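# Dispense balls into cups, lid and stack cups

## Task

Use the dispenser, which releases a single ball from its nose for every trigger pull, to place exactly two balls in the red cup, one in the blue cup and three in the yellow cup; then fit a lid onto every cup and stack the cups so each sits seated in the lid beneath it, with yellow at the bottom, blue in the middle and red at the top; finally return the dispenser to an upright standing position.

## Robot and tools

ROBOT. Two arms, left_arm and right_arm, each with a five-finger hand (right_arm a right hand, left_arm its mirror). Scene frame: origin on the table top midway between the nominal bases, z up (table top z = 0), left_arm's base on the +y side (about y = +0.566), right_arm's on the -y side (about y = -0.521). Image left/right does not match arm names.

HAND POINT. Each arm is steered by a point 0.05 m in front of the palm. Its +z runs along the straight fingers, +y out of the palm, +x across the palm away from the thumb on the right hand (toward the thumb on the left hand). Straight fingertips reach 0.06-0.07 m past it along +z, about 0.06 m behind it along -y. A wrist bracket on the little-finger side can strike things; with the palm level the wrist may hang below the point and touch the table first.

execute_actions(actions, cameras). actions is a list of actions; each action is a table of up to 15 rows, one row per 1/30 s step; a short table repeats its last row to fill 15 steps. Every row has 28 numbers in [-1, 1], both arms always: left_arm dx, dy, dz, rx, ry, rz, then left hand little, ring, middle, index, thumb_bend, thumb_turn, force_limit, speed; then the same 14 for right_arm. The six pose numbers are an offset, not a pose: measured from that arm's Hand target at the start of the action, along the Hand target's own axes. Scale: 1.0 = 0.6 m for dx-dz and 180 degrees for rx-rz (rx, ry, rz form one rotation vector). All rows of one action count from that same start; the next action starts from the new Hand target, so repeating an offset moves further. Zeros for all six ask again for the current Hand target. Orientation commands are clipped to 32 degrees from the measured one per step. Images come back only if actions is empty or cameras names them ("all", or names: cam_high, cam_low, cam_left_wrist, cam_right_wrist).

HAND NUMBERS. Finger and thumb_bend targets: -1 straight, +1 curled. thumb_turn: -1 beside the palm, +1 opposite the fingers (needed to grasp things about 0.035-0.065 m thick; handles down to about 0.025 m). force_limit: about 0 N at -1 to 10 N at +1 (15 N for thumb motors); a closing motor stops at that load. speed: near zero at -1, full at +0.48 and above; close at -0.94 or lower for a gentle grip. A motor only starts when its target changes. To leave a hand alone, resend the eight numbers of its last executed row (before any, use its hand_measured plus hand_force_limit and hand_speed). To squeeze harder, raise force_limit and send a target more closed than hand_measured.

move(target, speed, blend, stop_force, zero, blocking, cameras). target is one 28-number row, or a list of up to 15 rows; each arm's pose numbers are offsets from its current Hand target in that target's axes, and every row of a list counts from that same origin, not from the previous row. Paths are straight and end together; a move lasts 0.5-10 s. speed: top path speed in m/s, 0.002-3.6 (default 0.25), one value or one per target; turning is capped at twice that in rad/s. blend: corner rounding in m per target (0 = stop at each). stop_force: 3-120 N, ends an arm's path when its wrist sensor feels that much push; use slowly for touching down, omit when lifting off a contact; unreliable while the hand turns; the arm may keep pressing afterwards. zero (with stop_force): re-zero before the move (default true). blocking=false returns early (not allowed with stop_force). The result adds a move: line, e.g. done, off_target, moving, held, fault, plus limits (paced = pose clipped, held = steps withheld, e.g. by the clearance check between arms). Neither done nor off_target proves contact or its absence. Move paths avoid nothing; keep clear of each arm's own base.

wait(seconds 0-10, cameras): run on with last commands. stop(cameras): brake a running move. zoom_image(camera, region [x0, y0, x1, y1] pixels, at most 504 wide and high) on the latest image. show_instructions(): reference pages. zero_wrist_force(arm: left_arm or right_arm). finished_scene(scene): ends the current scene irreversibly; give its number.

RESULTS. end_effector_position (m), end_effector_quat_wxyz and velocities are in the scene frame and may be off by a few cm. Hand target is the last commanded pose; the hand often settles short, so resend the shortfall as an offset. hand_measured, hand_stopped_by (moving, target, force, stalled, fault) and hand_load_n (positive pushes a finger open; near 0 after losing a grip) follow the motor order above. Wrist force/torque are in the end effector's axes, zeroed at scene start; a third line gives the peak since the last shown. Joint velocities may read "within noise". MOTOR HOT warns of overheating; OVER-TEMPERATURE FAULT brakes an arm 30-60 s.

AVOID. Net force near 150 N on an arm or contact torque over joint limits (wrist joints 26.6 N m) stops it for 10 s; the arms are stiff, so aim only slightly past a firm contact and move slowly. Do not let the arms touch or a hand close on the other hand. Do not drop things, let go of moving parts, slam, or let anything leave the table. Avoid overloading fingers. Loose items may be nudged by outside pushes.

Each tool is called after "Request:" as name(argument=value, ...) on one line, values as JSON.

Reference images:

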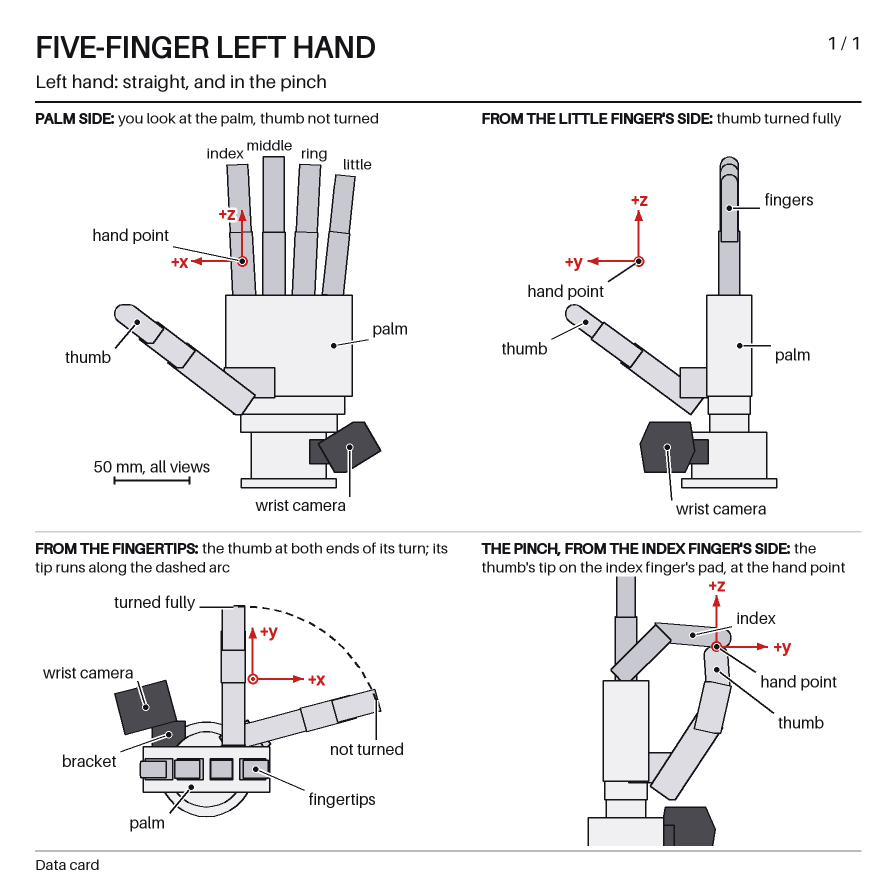

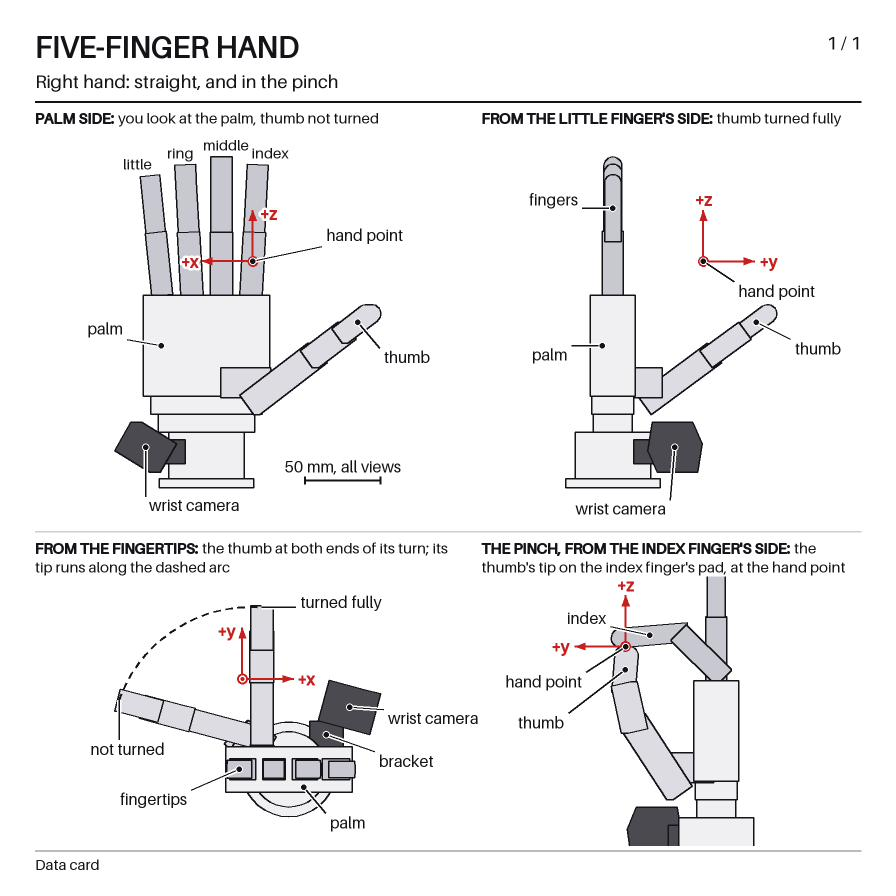

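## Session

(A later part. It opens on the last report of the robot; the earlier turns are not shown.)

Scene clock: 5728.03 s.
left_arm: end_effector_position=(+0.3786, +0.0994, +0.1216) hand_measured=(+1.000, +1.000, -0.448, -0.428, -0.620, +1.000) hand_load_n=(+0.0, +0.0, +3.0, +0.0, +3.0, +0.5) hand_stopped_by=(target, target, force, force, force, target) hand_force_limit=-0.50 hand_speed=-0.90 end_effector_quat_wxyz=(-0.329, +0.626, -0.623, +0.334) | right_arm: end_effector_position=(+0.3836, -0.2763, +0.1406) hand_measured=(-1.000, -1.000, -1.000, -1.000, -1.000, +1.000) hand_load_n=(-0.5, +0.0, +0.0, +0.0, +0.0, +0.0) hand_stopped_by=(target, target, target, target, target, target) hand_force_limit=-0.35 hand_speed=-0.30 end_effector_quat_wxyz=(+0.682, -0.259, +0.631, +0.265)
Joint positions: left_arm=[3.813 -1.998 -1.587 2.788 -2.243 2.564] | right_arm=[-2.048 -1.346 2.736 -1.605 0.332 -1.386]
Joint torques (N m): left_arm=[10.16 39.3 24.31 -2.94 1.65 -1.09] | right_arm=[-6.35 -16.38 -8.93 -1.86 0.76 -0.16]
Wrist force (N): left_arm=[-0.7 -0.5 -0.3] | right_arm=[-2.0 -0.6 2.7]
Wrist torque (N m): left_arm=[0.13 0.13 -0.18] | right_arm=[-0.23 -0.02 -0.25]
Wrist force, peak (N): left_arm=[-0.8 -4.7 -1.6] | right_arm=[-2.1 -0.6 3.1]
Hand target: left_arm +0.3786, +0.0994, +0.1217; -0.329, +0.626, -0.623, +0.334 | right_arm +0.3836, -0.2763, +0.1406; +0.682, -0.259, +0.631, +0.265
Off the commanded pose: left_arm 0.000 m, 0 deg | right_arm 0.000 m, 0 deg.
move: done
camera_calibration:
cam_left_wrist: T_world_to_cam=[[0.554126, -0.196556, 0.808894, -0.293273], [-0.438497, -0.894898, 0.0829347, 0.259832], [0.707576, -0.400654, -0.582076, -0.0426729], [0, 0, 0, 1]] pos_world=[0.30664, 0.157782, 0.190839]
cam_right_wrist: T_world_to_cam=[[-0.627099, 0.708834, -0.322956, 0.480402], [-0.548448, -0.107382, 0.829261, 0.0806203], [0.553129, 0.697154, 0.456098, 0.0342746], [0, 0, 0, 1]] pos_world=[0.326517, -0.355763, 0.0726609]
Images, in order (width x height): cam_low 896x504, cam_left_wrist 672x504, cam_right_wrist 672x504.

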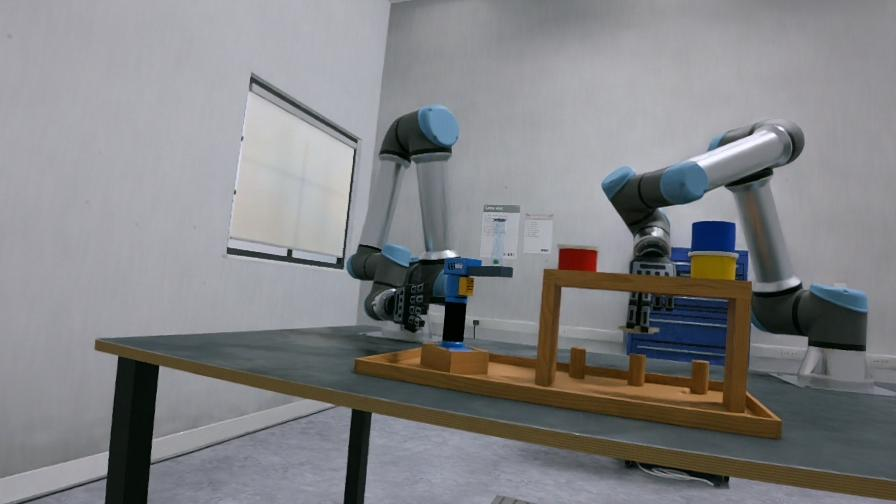

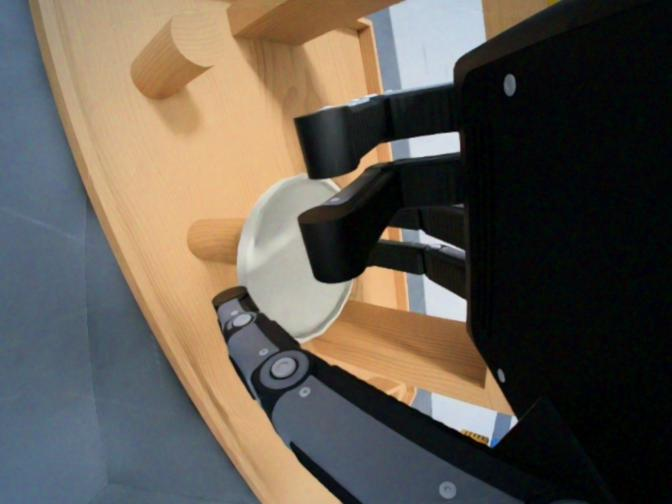

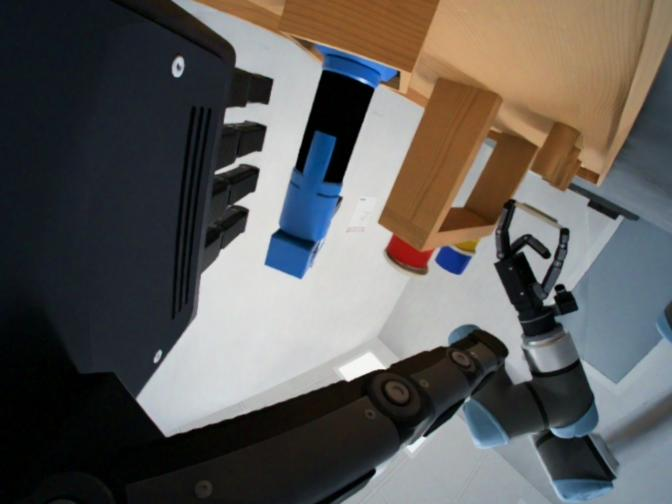

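Request:
move(target=[[0,-0.3289,-0.2224,0,0,0,1,1,-0.4,-0.4,-0.4,1,-0.5,-0.9,0,0,0,0,0,0,-1,-1,-1,-1,-1,1,-0.35,-0.3],[-0.1713,-0.4335,-0.0677,0,0,0,1,1,-0.4,-0.4,-0.4,1,-0.5,-0.9,0,0,0,0,0,0,-1,-1,-1,-1,-1,1,-0.35,-0.3],[-0.1713,-0.3755,-0.0285,0,0,0,1,1,-0.4,-0.4,-0.4,1,-0.5,-0.9,0,0,0,0,0,0,-1,-1,-1,-1,-1,1,-0.35,-0.3]], speed=[0.15,0.15,0.08], blend=[0.02,0.01,0], cameras=["cam_low","cam_left_wrist","cam_right_wrist"])

Request:
zoom_image(camera="cam_low", region=[674, 166, 774, 266])

Request:
zoom_image(camera="cam_right_wrist", region=[436, 234, 486, 284])

Scene clock: 5753.33 s.
left_arm: end_effector_position=(+0.4906, +0.2039, +0.3172) hand_measured=(+1.000, +1.000, -0.448, -0.428, -0.620, +1.000) hand_load_n=(+0.0, +0.0, +3.0, +0.0, +3.5, +0.5) hand_stopped_by=(target, target, force, force, force, target) hand_force_limit=-0.50 hand_speed=-0.90 end_effector_quat_wxyz=(-0.329, +0.626, -0.623, +0.334) | right_arm: end_effector_position=(+0.3836, -0.2763, +0.1406) hand_measured=(-1.000, -1.000, -1.000, -1.000, -1.000, +1.000) hand_load_n=(+0.0, +0.0, +0.0, +0.0, +0.0, +0.0) hand_stopped_by=(target, target, target, target, target, target) hand_force_limit=-0.35 hand_speed=-0.30 end_effector_quat_wxyz=(+0.682, -0.259, +0.631, +0.265)
Joint positions: left_arm=[4.155 -1.815 -1.298 2.455 -1.986 2.828] | right_arm=[-2.048 -1.346 2.736 -1.605 0.332 -1.386]
Joint torques (N m): left_arm=[9.46 35.21 9.25 1.54 2.09 1.62] | right_arm=[-6.87 -15.81 -10.63 -1.89 0.83 -0.48]
Wrist force (N): left_arm=[-0.6 -0.8 0.1] | right_arm=[-2.1 -0.4 2.5]
Wrist torque (N m): left_arm=[0.06 0.13 -0.19] | right_arm=[-0.19 -0.01 -0.25]
Wrist force, peak (N): left_arm=[-0.9 -1.4 0.2] | right_arm=[-2.3 -0.8 3.0]
Hand target: left_arm +0.4906, +0.2039, +0.3171; -0.329, +0.626, -0.623, +0.334 | right_arm +0.3836, -0.2763, +0.1406; +0.682, -0.259, +0.631, +0.265
Off the commanded pose: left_arm 0.000 m, 0 deg | right_arm 0.000 m, 0 deg.
move: done
camera_calibration:
cam_left_wrist: T_world_to_cam=[[0.554257, -0.196474, 0.808825, -0.493065], [-0.438352, -0.894964, 0.0829882, 0.386175], [0.707564, -0.400547, -0.582165, 0.033812], [0, 0, 0, 1]] pos_world=[0.418641, 0.262282, 0.386439]
cam_right_wrist: T_world_to_cam=[[-0.627099, 0.708834, -0.322956, 0.480402], [-0.548448, -0.107382, 0.829261, 0.0806203], [0.553129, 0.697154, 0.456098, 0.0342746], [0, 0, 0, 1]] pos_world=[0.326517, -0.355763, 0.0726609]
Images, in order (width x height): cam_low 896x504, cam_left_wrist 672x504, cam_right_wrist 672x504.

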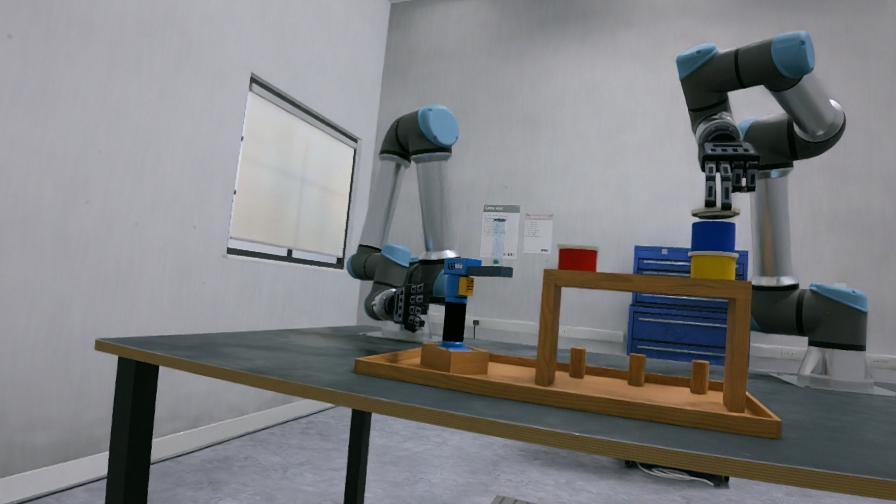

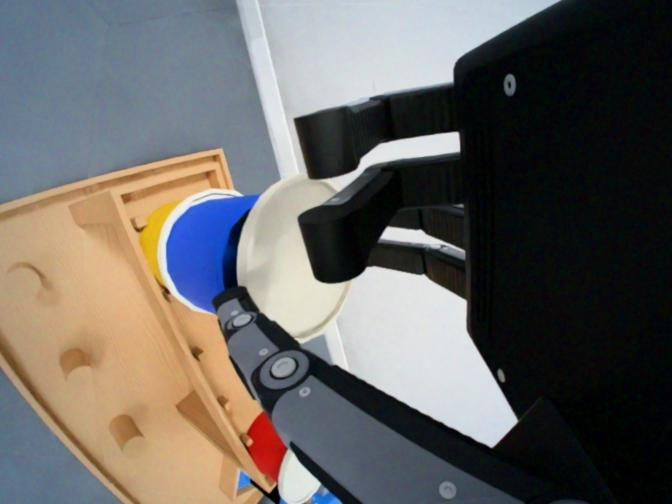

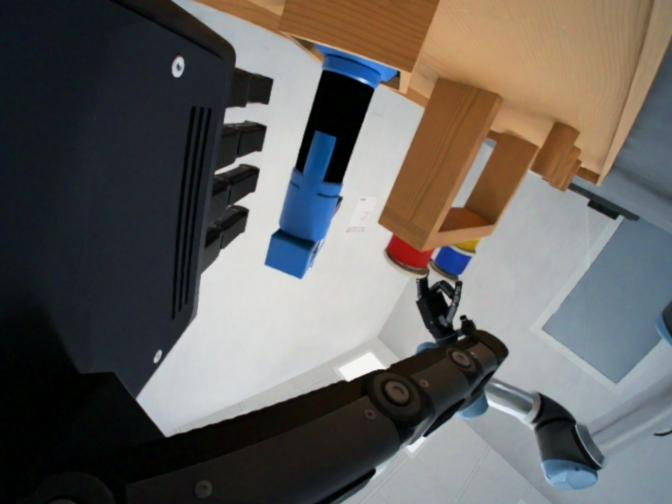

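Scaled by 5.040 from the camera's 896x504 image, which has a finer 1280x720 frame.

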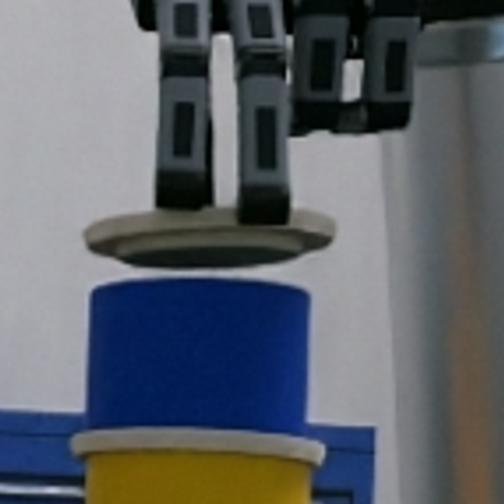

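Scaled by 10.080 from the camera's 672x504 image, which has a finer 960x720 frame.

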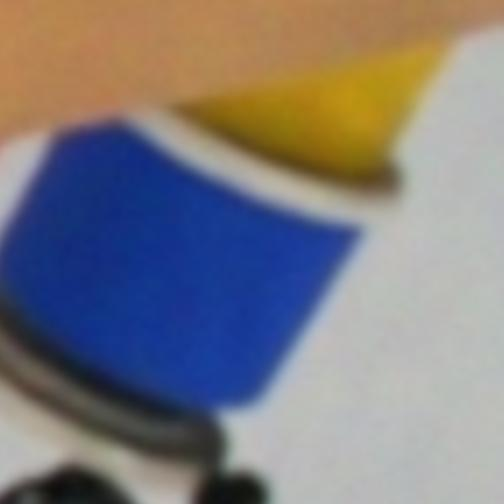

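Request:
wait(seconds=0, cameras=["cam_high", "cam_right_wrist", "cam_left_wrist"])

Request:
zoom_image(camera="cam_high", region=[530, 155, 600, 225])

Request:
zoom_image(camera="cam_right_wrist", region=[380, 180, 500, 300])

Request:
zoom_image(camera="cam_left_wrist", region=[120, 160, 380, 360])

Scene clock: 5841.97 s.
left_arm: end_effector_position=(+0.4906, +0.2039, +0.3171) hand_measured=(+1.000, +1.000, -0.448, -0.428, -0.620, +1.000) hand_load_n=(+0.0, +0.0, +3.0, +0.0, +3.0, +0.5) hand_stopped_by=(target, target, force, force, force, target) hand_force_limit=-0.50 hand_speed=-0.90 end_effector_quat_wxyz=(-0.329, +0.626, -0.623, +0.334) | right_arm: end_effector_position=(+0.3836, -0.2763, +0.1406) hand_measured=(-1.000, -1.000, -1.000, -1.000, -1.000, +1.000) hand_load_n=(+0.0, +0.0, +0.0, +0.0, +0.0, +0.0) hand_stopped_by=(target, target, target, target, target, target) hand_force_limit=-0.35 hand_speed=-0.30 end_effector_quat_wxyz=(+0.682, -0.259, +0.631, +0.265)
Joint positions: left_arm=[4.155 -1.815 -1.299 2.456 -1.986 2.829] | right_arm=[-2.048 -1.346 2.736 -1.605 0.332 -1.386]
Joint torques (N m): left_arm=[10.09 35.25 10.31 1.05 2.08 1.52] | right_arm=[-6.57 -18.77 -13.12 -2.06 1.52 -0.68]
Wrist force (N): left_arm=[-1.1 -0.6 0.5] | right_arm=[-2.0 -0.5 2.9]
Wrist torque (N m): left_arm=[0.07 0.23 -0.23] | right_arm=[-0.24 -0.03 -0.24]
Wrist force, peak (N): left_arm=[-1.3 -0.6 0.6] | right_arm=[-2.3 -0.8 3.1]
Hand target: left_arm +0.4906, +0.2039, +0.3171; -0.329, +0.626, -0.623, +0.334 | right_arm +0.3836, -0.2763, +0.1406; +0.682, -0.259, +0.631, +0.265
Off the commanded pose: left_arm 0.000 m, 0 deg | right_arm 0.000 m, 0 deg.
camera_calibration:
cam_left_wrist: T_world_to_cam=[[0.554186, -0.196434, 0.808883, -0.492906], [-0.438422, -0.894925, 0.0830448, 0.386188], [0.707577, -0.400654, -0.582075, 0.0336841], [0, 0, 0, 1]] pos_world=[0.418641, 0.262282, 0.386239]
cam_right_wrist: T_world_to_cam=[[-0.627099, 0.708834, -0.322956, 0.480402], [-0.548448, -0.107382, 0.829261, 0.0806203], [0.553129, 0.697154, 0.456098, 0.0342746], [0, 0, 0, 1]] pos_world=[0.326517, -0.355763, 0.0726609]
Images, in order (width x height): cam_high 896x504, cam_left_wrist 672x504, cam_right_wrist 672x504.

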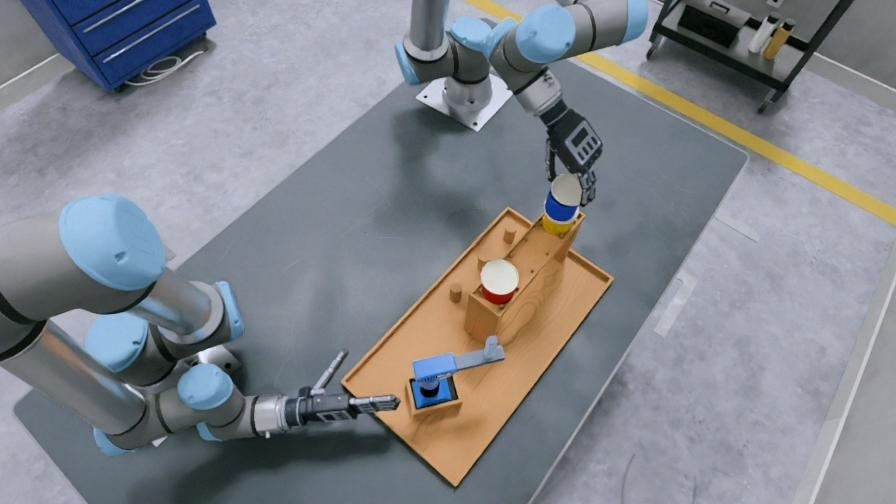

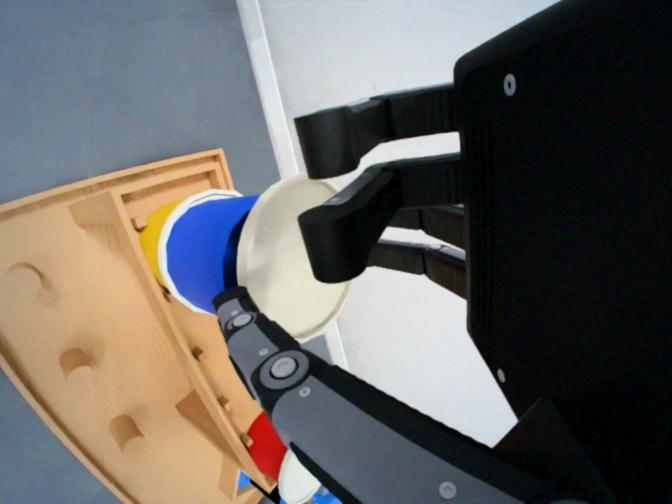

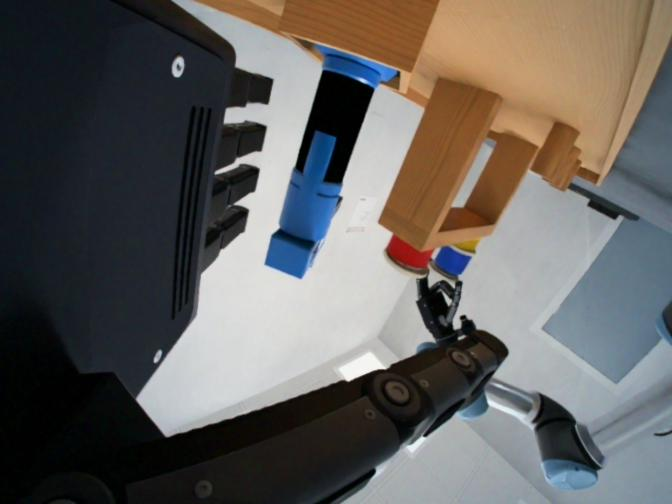

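Scaled by 7.200 from the camera's 896x504 image, which has a finer 1280x720 frame.

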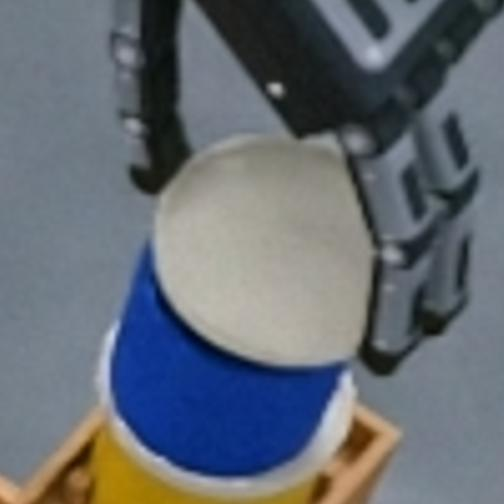

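Scaled by 4.200 from the camera's 672x504 image, which has a finer 960x720 frame.

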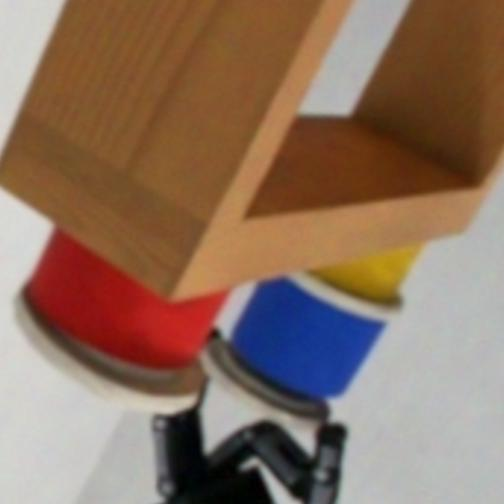

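Scaled by 1.938 from the camera's 672x504 image, which has a finer 960x720 frame.

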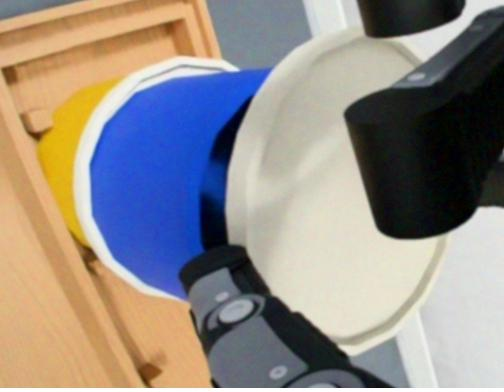

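Request:
move(target=[0.0028,0.0290,0.0196,0,0,0,1,1,-0.4,-0.4,-0.4,1,-0.5,-0.9,0,0,0,0,0,0,-1,-1,-1,-1,-1,1,-0.35,-0.3], speed=0.02, stop_force=4, cameras=["cam_low","cam_left_wrist","cam_right_wrist","cam_high"])

Request:
zoom_image(camera="cam_low", region=[674, 186, 754, 266])

Request:
zoom_image(camera="cam_high", region=[530, 155, 600, 225])

Request:
zoom_image(camera="cam_right_wrist", region=[410, 220, 490, 300])

Scene clock: 5955.80 s.
left_arm: end_effector_position=(+0.4906, +0.2029, +0.3060) hand_measured=(+1.000, +1.000, -0.448, -0.430, -0.622, +1.000) hand_load_n=(+0.0, +0.0, +3.0, +2.5, +5.5, +0.0) hand_stopped_by=(target, target, force, force, force, target) hand_force_limit=-0.50 hand_speed=-0.90 end_effector_quat_wxyz=(-0.329, +0.626, -0.623, +0.334) | right_arm: end_effector_position=(+0.3836, -0.2763, +0.1406) hand_measured=(-1.000, -1.000, -1.000, -1.000, -1.000, +1.000) hand_load_n=(+0.0, +0.0, +0.0, +0.0, +0.0, +0.0) hand_stopped_by=(target, target, target, target, target, target) hand_force_limit=-0.35 hand_speed=-0.30 end_effector_quat_wxyz=(+0.682, -0.259, +0.631, +0.265)
Joint positions: left_arm=[4.153 -1.817 -1.325 2.483 -1.987 2.827] | right_arm=[-2.048 -1.346 2.736 -1.605 0.332 -1.386]
Joint torques (N m): left_arm=[10.43 35.9 25.03 -2.2 1.75 1.21] | right_arm=[-6.75 -21.87 -12.41 -1.68 1.5 -0.64]
Wrist force (N): left_arm=[-0.7 -0.7 0.1] | right_arm=[-2.0 -0.5 2.7]
Wrist torque (N m): left_arm=[0.12 0.16 -0.02] | right_arm=[-0.22 -0.03 -0.24]
Wrist force, peak (N): left_arm=[-0.3 -5.1 -2.3] | right_arm=[-2.1 -0.3 3.4]
Hand target: left_arm +0.4906, +0.2029, +0.3060; -0.329, +0.626, -0.623, +0.334 (not the last commanded pose) | right_arm +0.3836, -0.2763, +0.1406; +0.682, -0.259, +0.631, +0.265
Off the commanded pose: left_arm 0.010 m, 0 deg | right_arm 0.000 m, 0 deg.
move: contact (left_arm)
camera_calibration:
cam_left_wrist: T_world_to_cam=[[0.5542, -0.196442, 0.808872, -0.484204], [-0.438358, -0.894961, 0.0829926, 0.386209], [0.707605, -0.40057, -0.582099, 0.0268553], [0, 0, 0, 1]] pos_world=[0.418641, 0.261282, 0.375239]
cam_right_wrist: T_world_to_cam=[[-0.627099, 0.708834, -0.322956, 0.480402], [-0.548448, -0.107382, 0.829261, 0.0806203], [0.553129, 0.697154, 0.456098, 0.0342746], [0, 0, 0, 1]] pos_world=[0.326517, -0.355763, 0.0726609]

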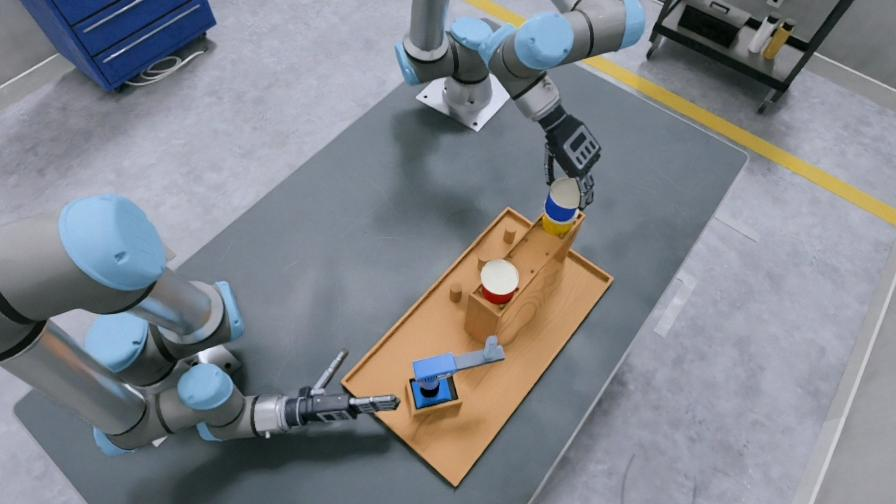

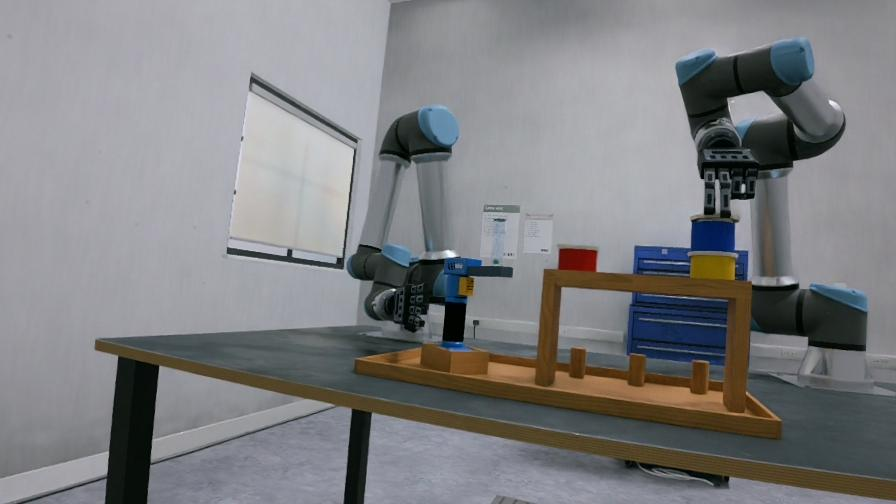

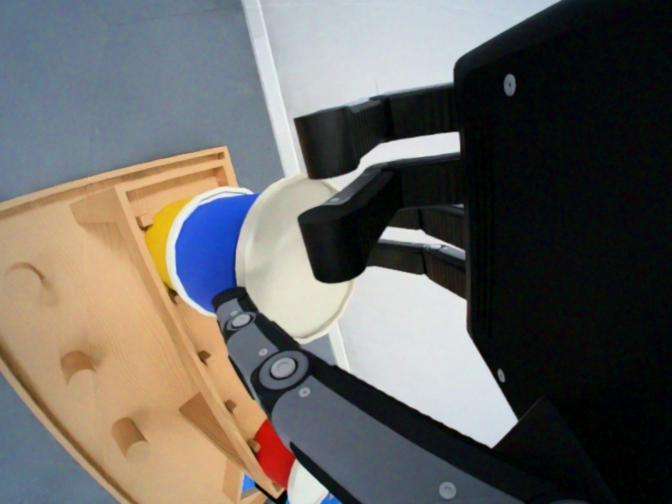

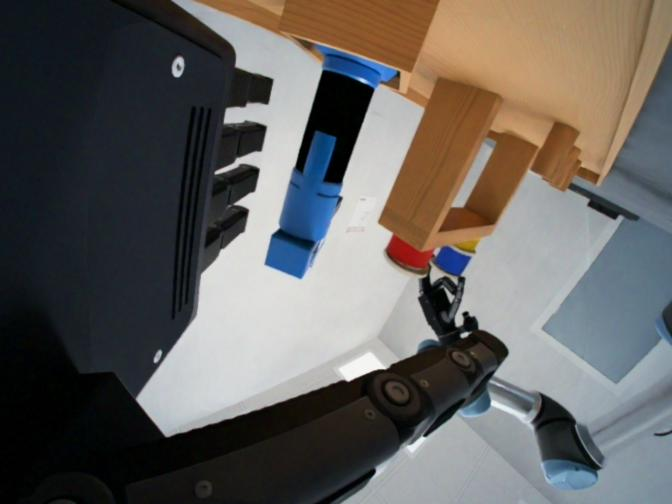

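Scaled by 6.300 from the camera's 896x504 image, which has a finer 1280x720 frame.

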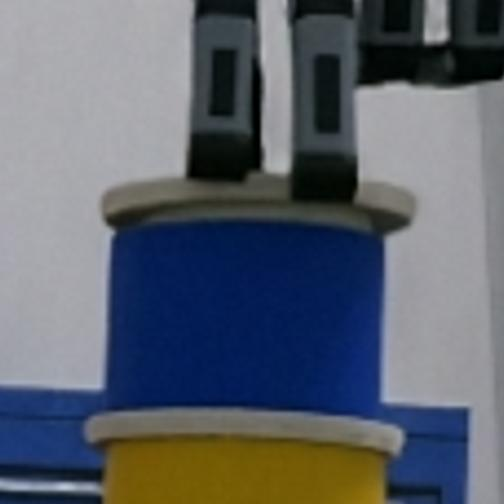

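Scaled by 7.200 from the camera's 896x504 image, which has a finer 1280x720 frame.

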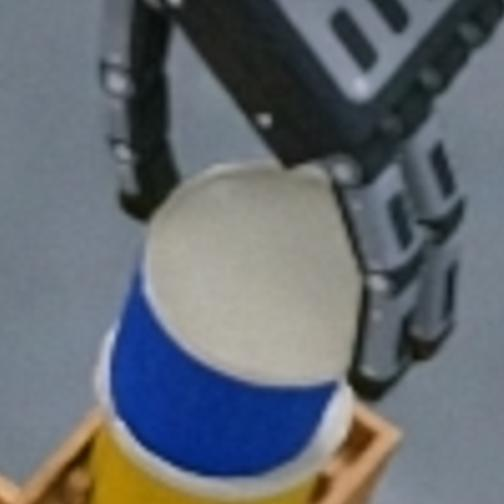

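Scaled by 6.300 from the camera's 672x504 image, which has a finer 960x720 frame.

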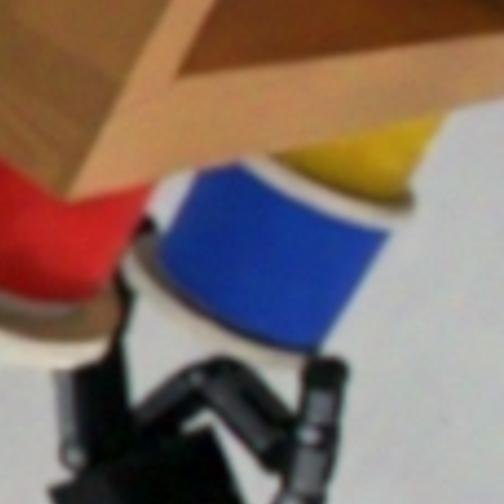

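Request:
move(target=[[0,-0.0055,-0.0037,0,0,0,1,1,-0.4,-0.4,-0.4,1,-0.5,-0.9,0,0,0,0,0,0,-1,-1,-1,-1,-1,1,-0.35,-0.3],[0.0037,-0.0018,-0.0092,0,0,0,1,1,-0.4,-0.4,-0.4,1,-0.5,-0.9,0,0,0,0,0,0,-1,-1,-1,-1,-1,1,-0.35,-0.3]], speed=0.03)

Request:
move(target=[0,0.0138,0.0093,0,0,0,1,1,-0.4,-0.4,-0.4,1,-0.5,-0.9,0,0,0,0,0,0,-1,-1,-1,-1,-1,1,-0.35,-0.3], speed=0.02, stop_force=4, cameras=["cam_low","cam_left_wrist","cam_right_wrist","cam_high"])

Request:
zoom_image(camera="cam_low", region=[674, 186, 754, 266])

Request:
zoom_image(camera="cam_high", region=[530, 155, 600, 225])

Request:
zoom_image(camera="cam_right_wrist", region=[410, 220, 490, 300])

Scene clock: 5979.67 s.
left_arm: end_effector_position=(+0.4868, +0.2008, +0.3100) hand_measured=(+1.000, +1.000, -0.448, -0.428, -0.622, +1.000) hand_load_n=(+0.0, +0.0, +4.0, +0.5, +4.5, +0.5) hand_stopped_by=(target, target, force, force, force, target) hand_force_limit=-0.50 hand_speed=-0.90 end_effector_quat_wxyz=(-0.329, +0.626, -0.623, +0.334) | right_arm: end_effector_position=(+0.3836, -0.2763, +0.1406) hand_measured=(-1.000, -1.000, -1.000, -1.000, -1.000, +1.000) hand_load_n=(+0.0, +0.0, +0.0, -0.5, +0.0, -0.5) hand_stopped_by=(target, target, target, target, target, target) hand_force_limit=-0.35 hand_speed=-0.30 end_effector_quat_wxyz=(+0.682, -0.259, +0.631, +0.265)
Joint positions: left_arm=[4.144 -1.815 -1.318 2.471 -1.994 2.821] | right_arm=[-2.048 -1.346 2.736 -1.605 0.332 -1.386]
Joint torques (N m): left_arm=[-11.02 35.75 10.11 -2.45 -3.08 -1.39] | right_arm=[-6.14 -21.66 -12.07 -1.67 1.49 -0.75]
Wrist force (N): left_arm=[-0.6 -0.5 0.5] | right_arm=[-2.0 -0.5 2.8]
Wrist torque (N m): left_arm=[0.08 0.15 0.01] | right_arm=[-0.22 -0.03 -0.25]
Wrist force, peak (N): left_arm=[-0.9 -1.6 0.1] | right_arm=[-2.3 -0.6 3.2]
Hand target: left_arm +0.4866, +0.2008, +0.3100; -0.329, +0.626, -0.623, +0.334 | right_arm +0.3836, -0.2763, +0.1406; +0.682, -0.259, +0.631, +0.265
Off the commanded pose: left_arm 0.000 m, 0 deg | right_arm 0.000 m, 0 deg.
move: done

Scene clock: 5981.13 s.
left_arm: end_effector_position=(+0.4866, +0.2007, +0.3039) hand_measured=(+1.000, +1.000, -0.448, -0.428, -0.620, +1.000) hand_load_n=(+0.0, +0.0, +2.5, +1.0, +3.5, +0.0) hand_stopped_by=(target, target, force, force, force, target) hand_force_limit=-0.50 hand_speed=-0.90 end_effector_quat_wxyz=(-0.329, +0.626, -0.623, +0.334) | right_arm: end_effector_position=(+0.3836, -0.2763, +0.1406) hand_measured=(-1.000, -1.000, -1.000, -1.000, -1.000, +1.000) hand_load_n=(+0.0, +0.0, +0.0, +0.0, -0.5, -0.5) hand_stopped_by=(target, target, target, target, target, target) hand_force_limit=-0.35 hand_speed=-0.30 end_effector_quat_wxyz=(+0.682, -0.259, +0.631, +0.265)
Joint positions: left_arm=[4.144 -1.815 -1.334 2.487 -1.995 2.821] | right_arm=[-2.048 -1.346 2.736 -1.605 0.332 -1.386]
Joint torques (N m): left_arm=[-5.24 23.93 25.56 -2.38 -1.63 -0.36] | right_arm=[-6.08 -21.58 -12.5 -1.77 1.46 -0.67]
Wrist force (N): left_arm=[-0.6 -0.8 0.3] | right_arm=[-2.3 -0.7 3.1]
Wrist torque (N m): left_arm=[0.09 0.15 0.00] | right_arm=[-0.27 0.01 -0.26]
Wrist force, peak (N): left_arm=[-0.5 -4.6 -1.3] | right_arm=[-2.3 -0.7 3.1]
Hand target: left_arm +0.4866, +0.2007, +0.3039; -0.329, +0.626, -0.623, +0.334 (not the last commanded pose) | right_arm +0.3836, -0.2763, +0.1406; +0.682, -0.259, +0.631, +0.265
Off the commanded pose: left_arm 0.004 m, 0 deg | right_arm 0.000 m, 0 deg.
move: contact (left_arm)
camera_calibration:
cam_left_wrist: T_world_to_cam=[[0.554184, -0.19637, 0.8089, -0.480663], [-0.438297, -0.894989, 0.0830119, 0.382644], [0.707655, -0.400542, -0.582057, 0.0274804], [0, 0, 0, 1]] pos_world=[0.414641, 0.259082, 0.373039]
cam_right_wrist: T_world_to_cam=[[-0.627099, 0.708834, -0.322956, 0.480402], [-0.548448, -0.107382, 0.829261, 0.0806203], [0.553129, 0.697154, 0.456098, 0.0342746], [0, 0, 0, 1]] pos_world=[0.326517, -0.355763, 0.0726609]

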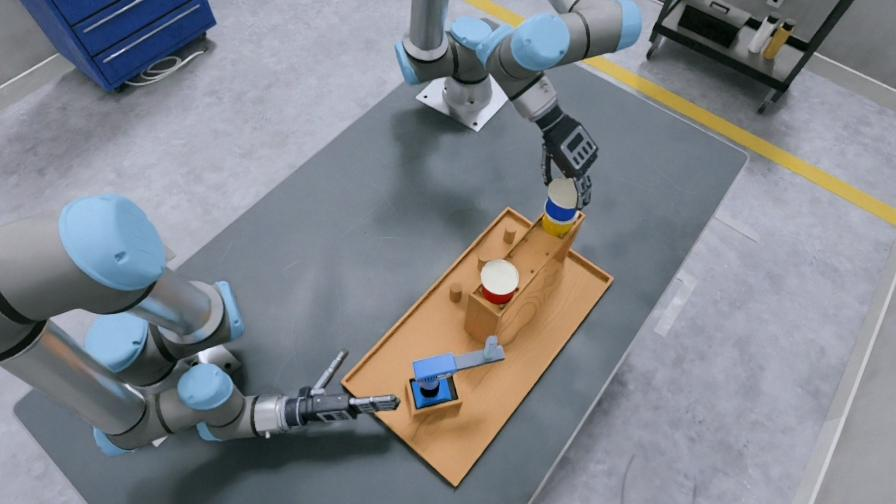

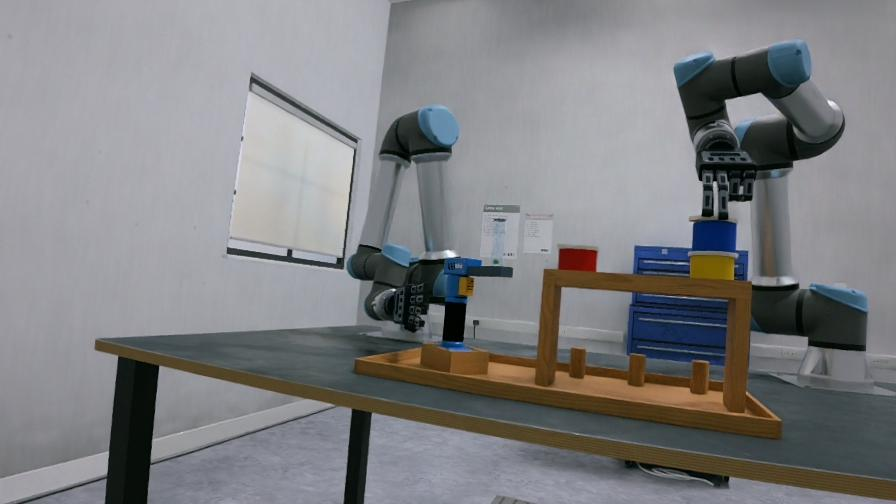

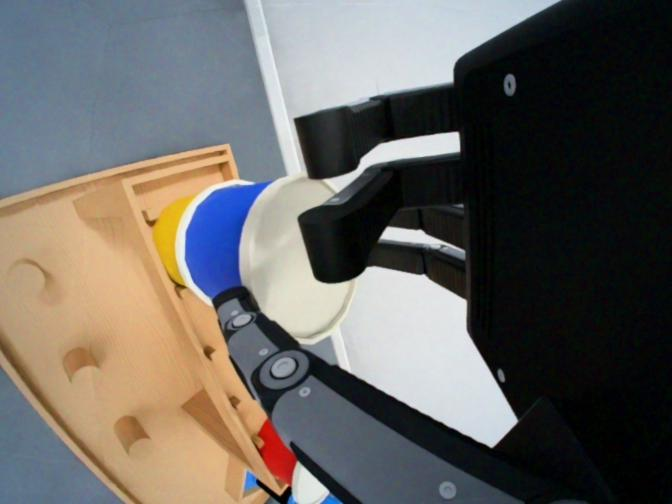

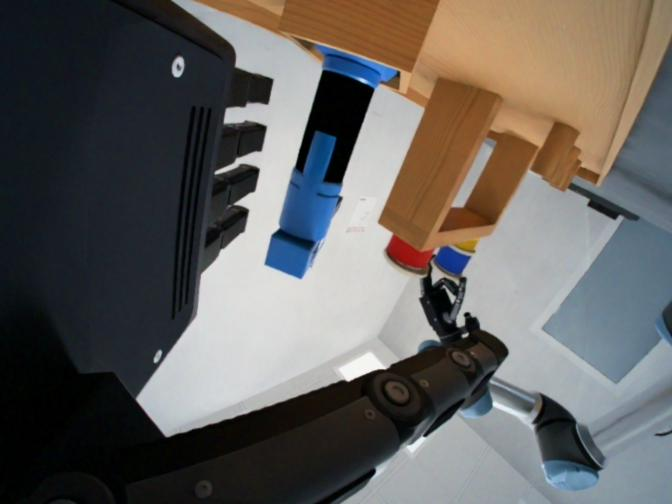

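Scaled by 6.300 from the camera's 896x504 image, which has a finer 1280x720 frame.

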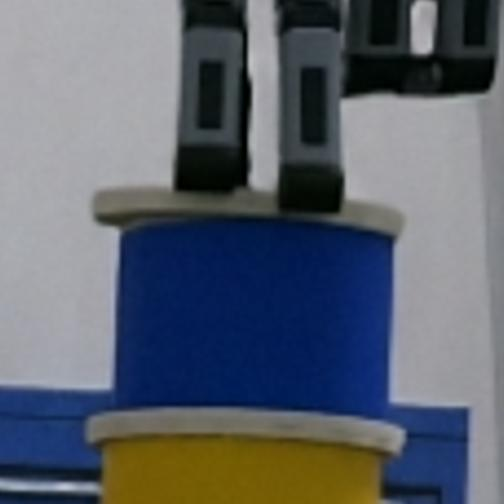

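Scaled by 7.200 from the camera's 896x504 image, which has a finer 1280x720 frame.

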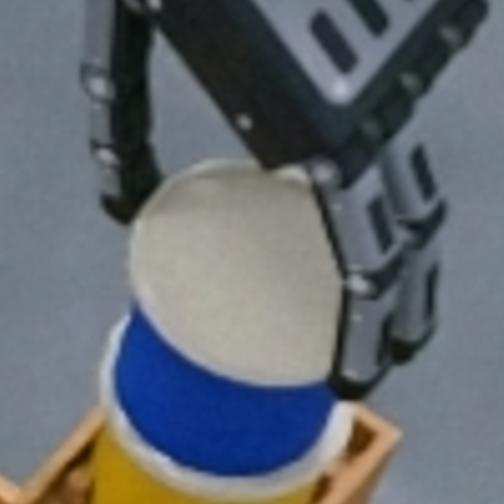

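Scaled by 6.300 from the camera's 672x504 image, which has a finer 960x720 frame.

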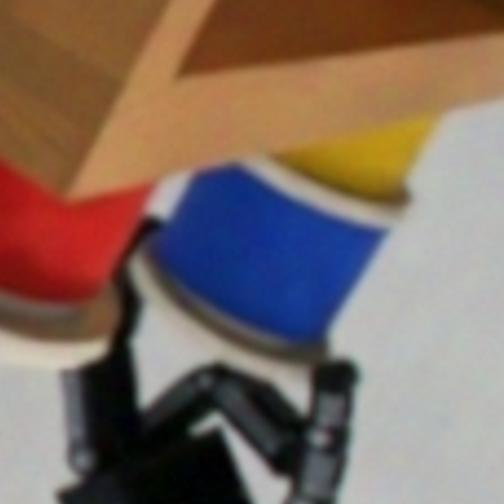

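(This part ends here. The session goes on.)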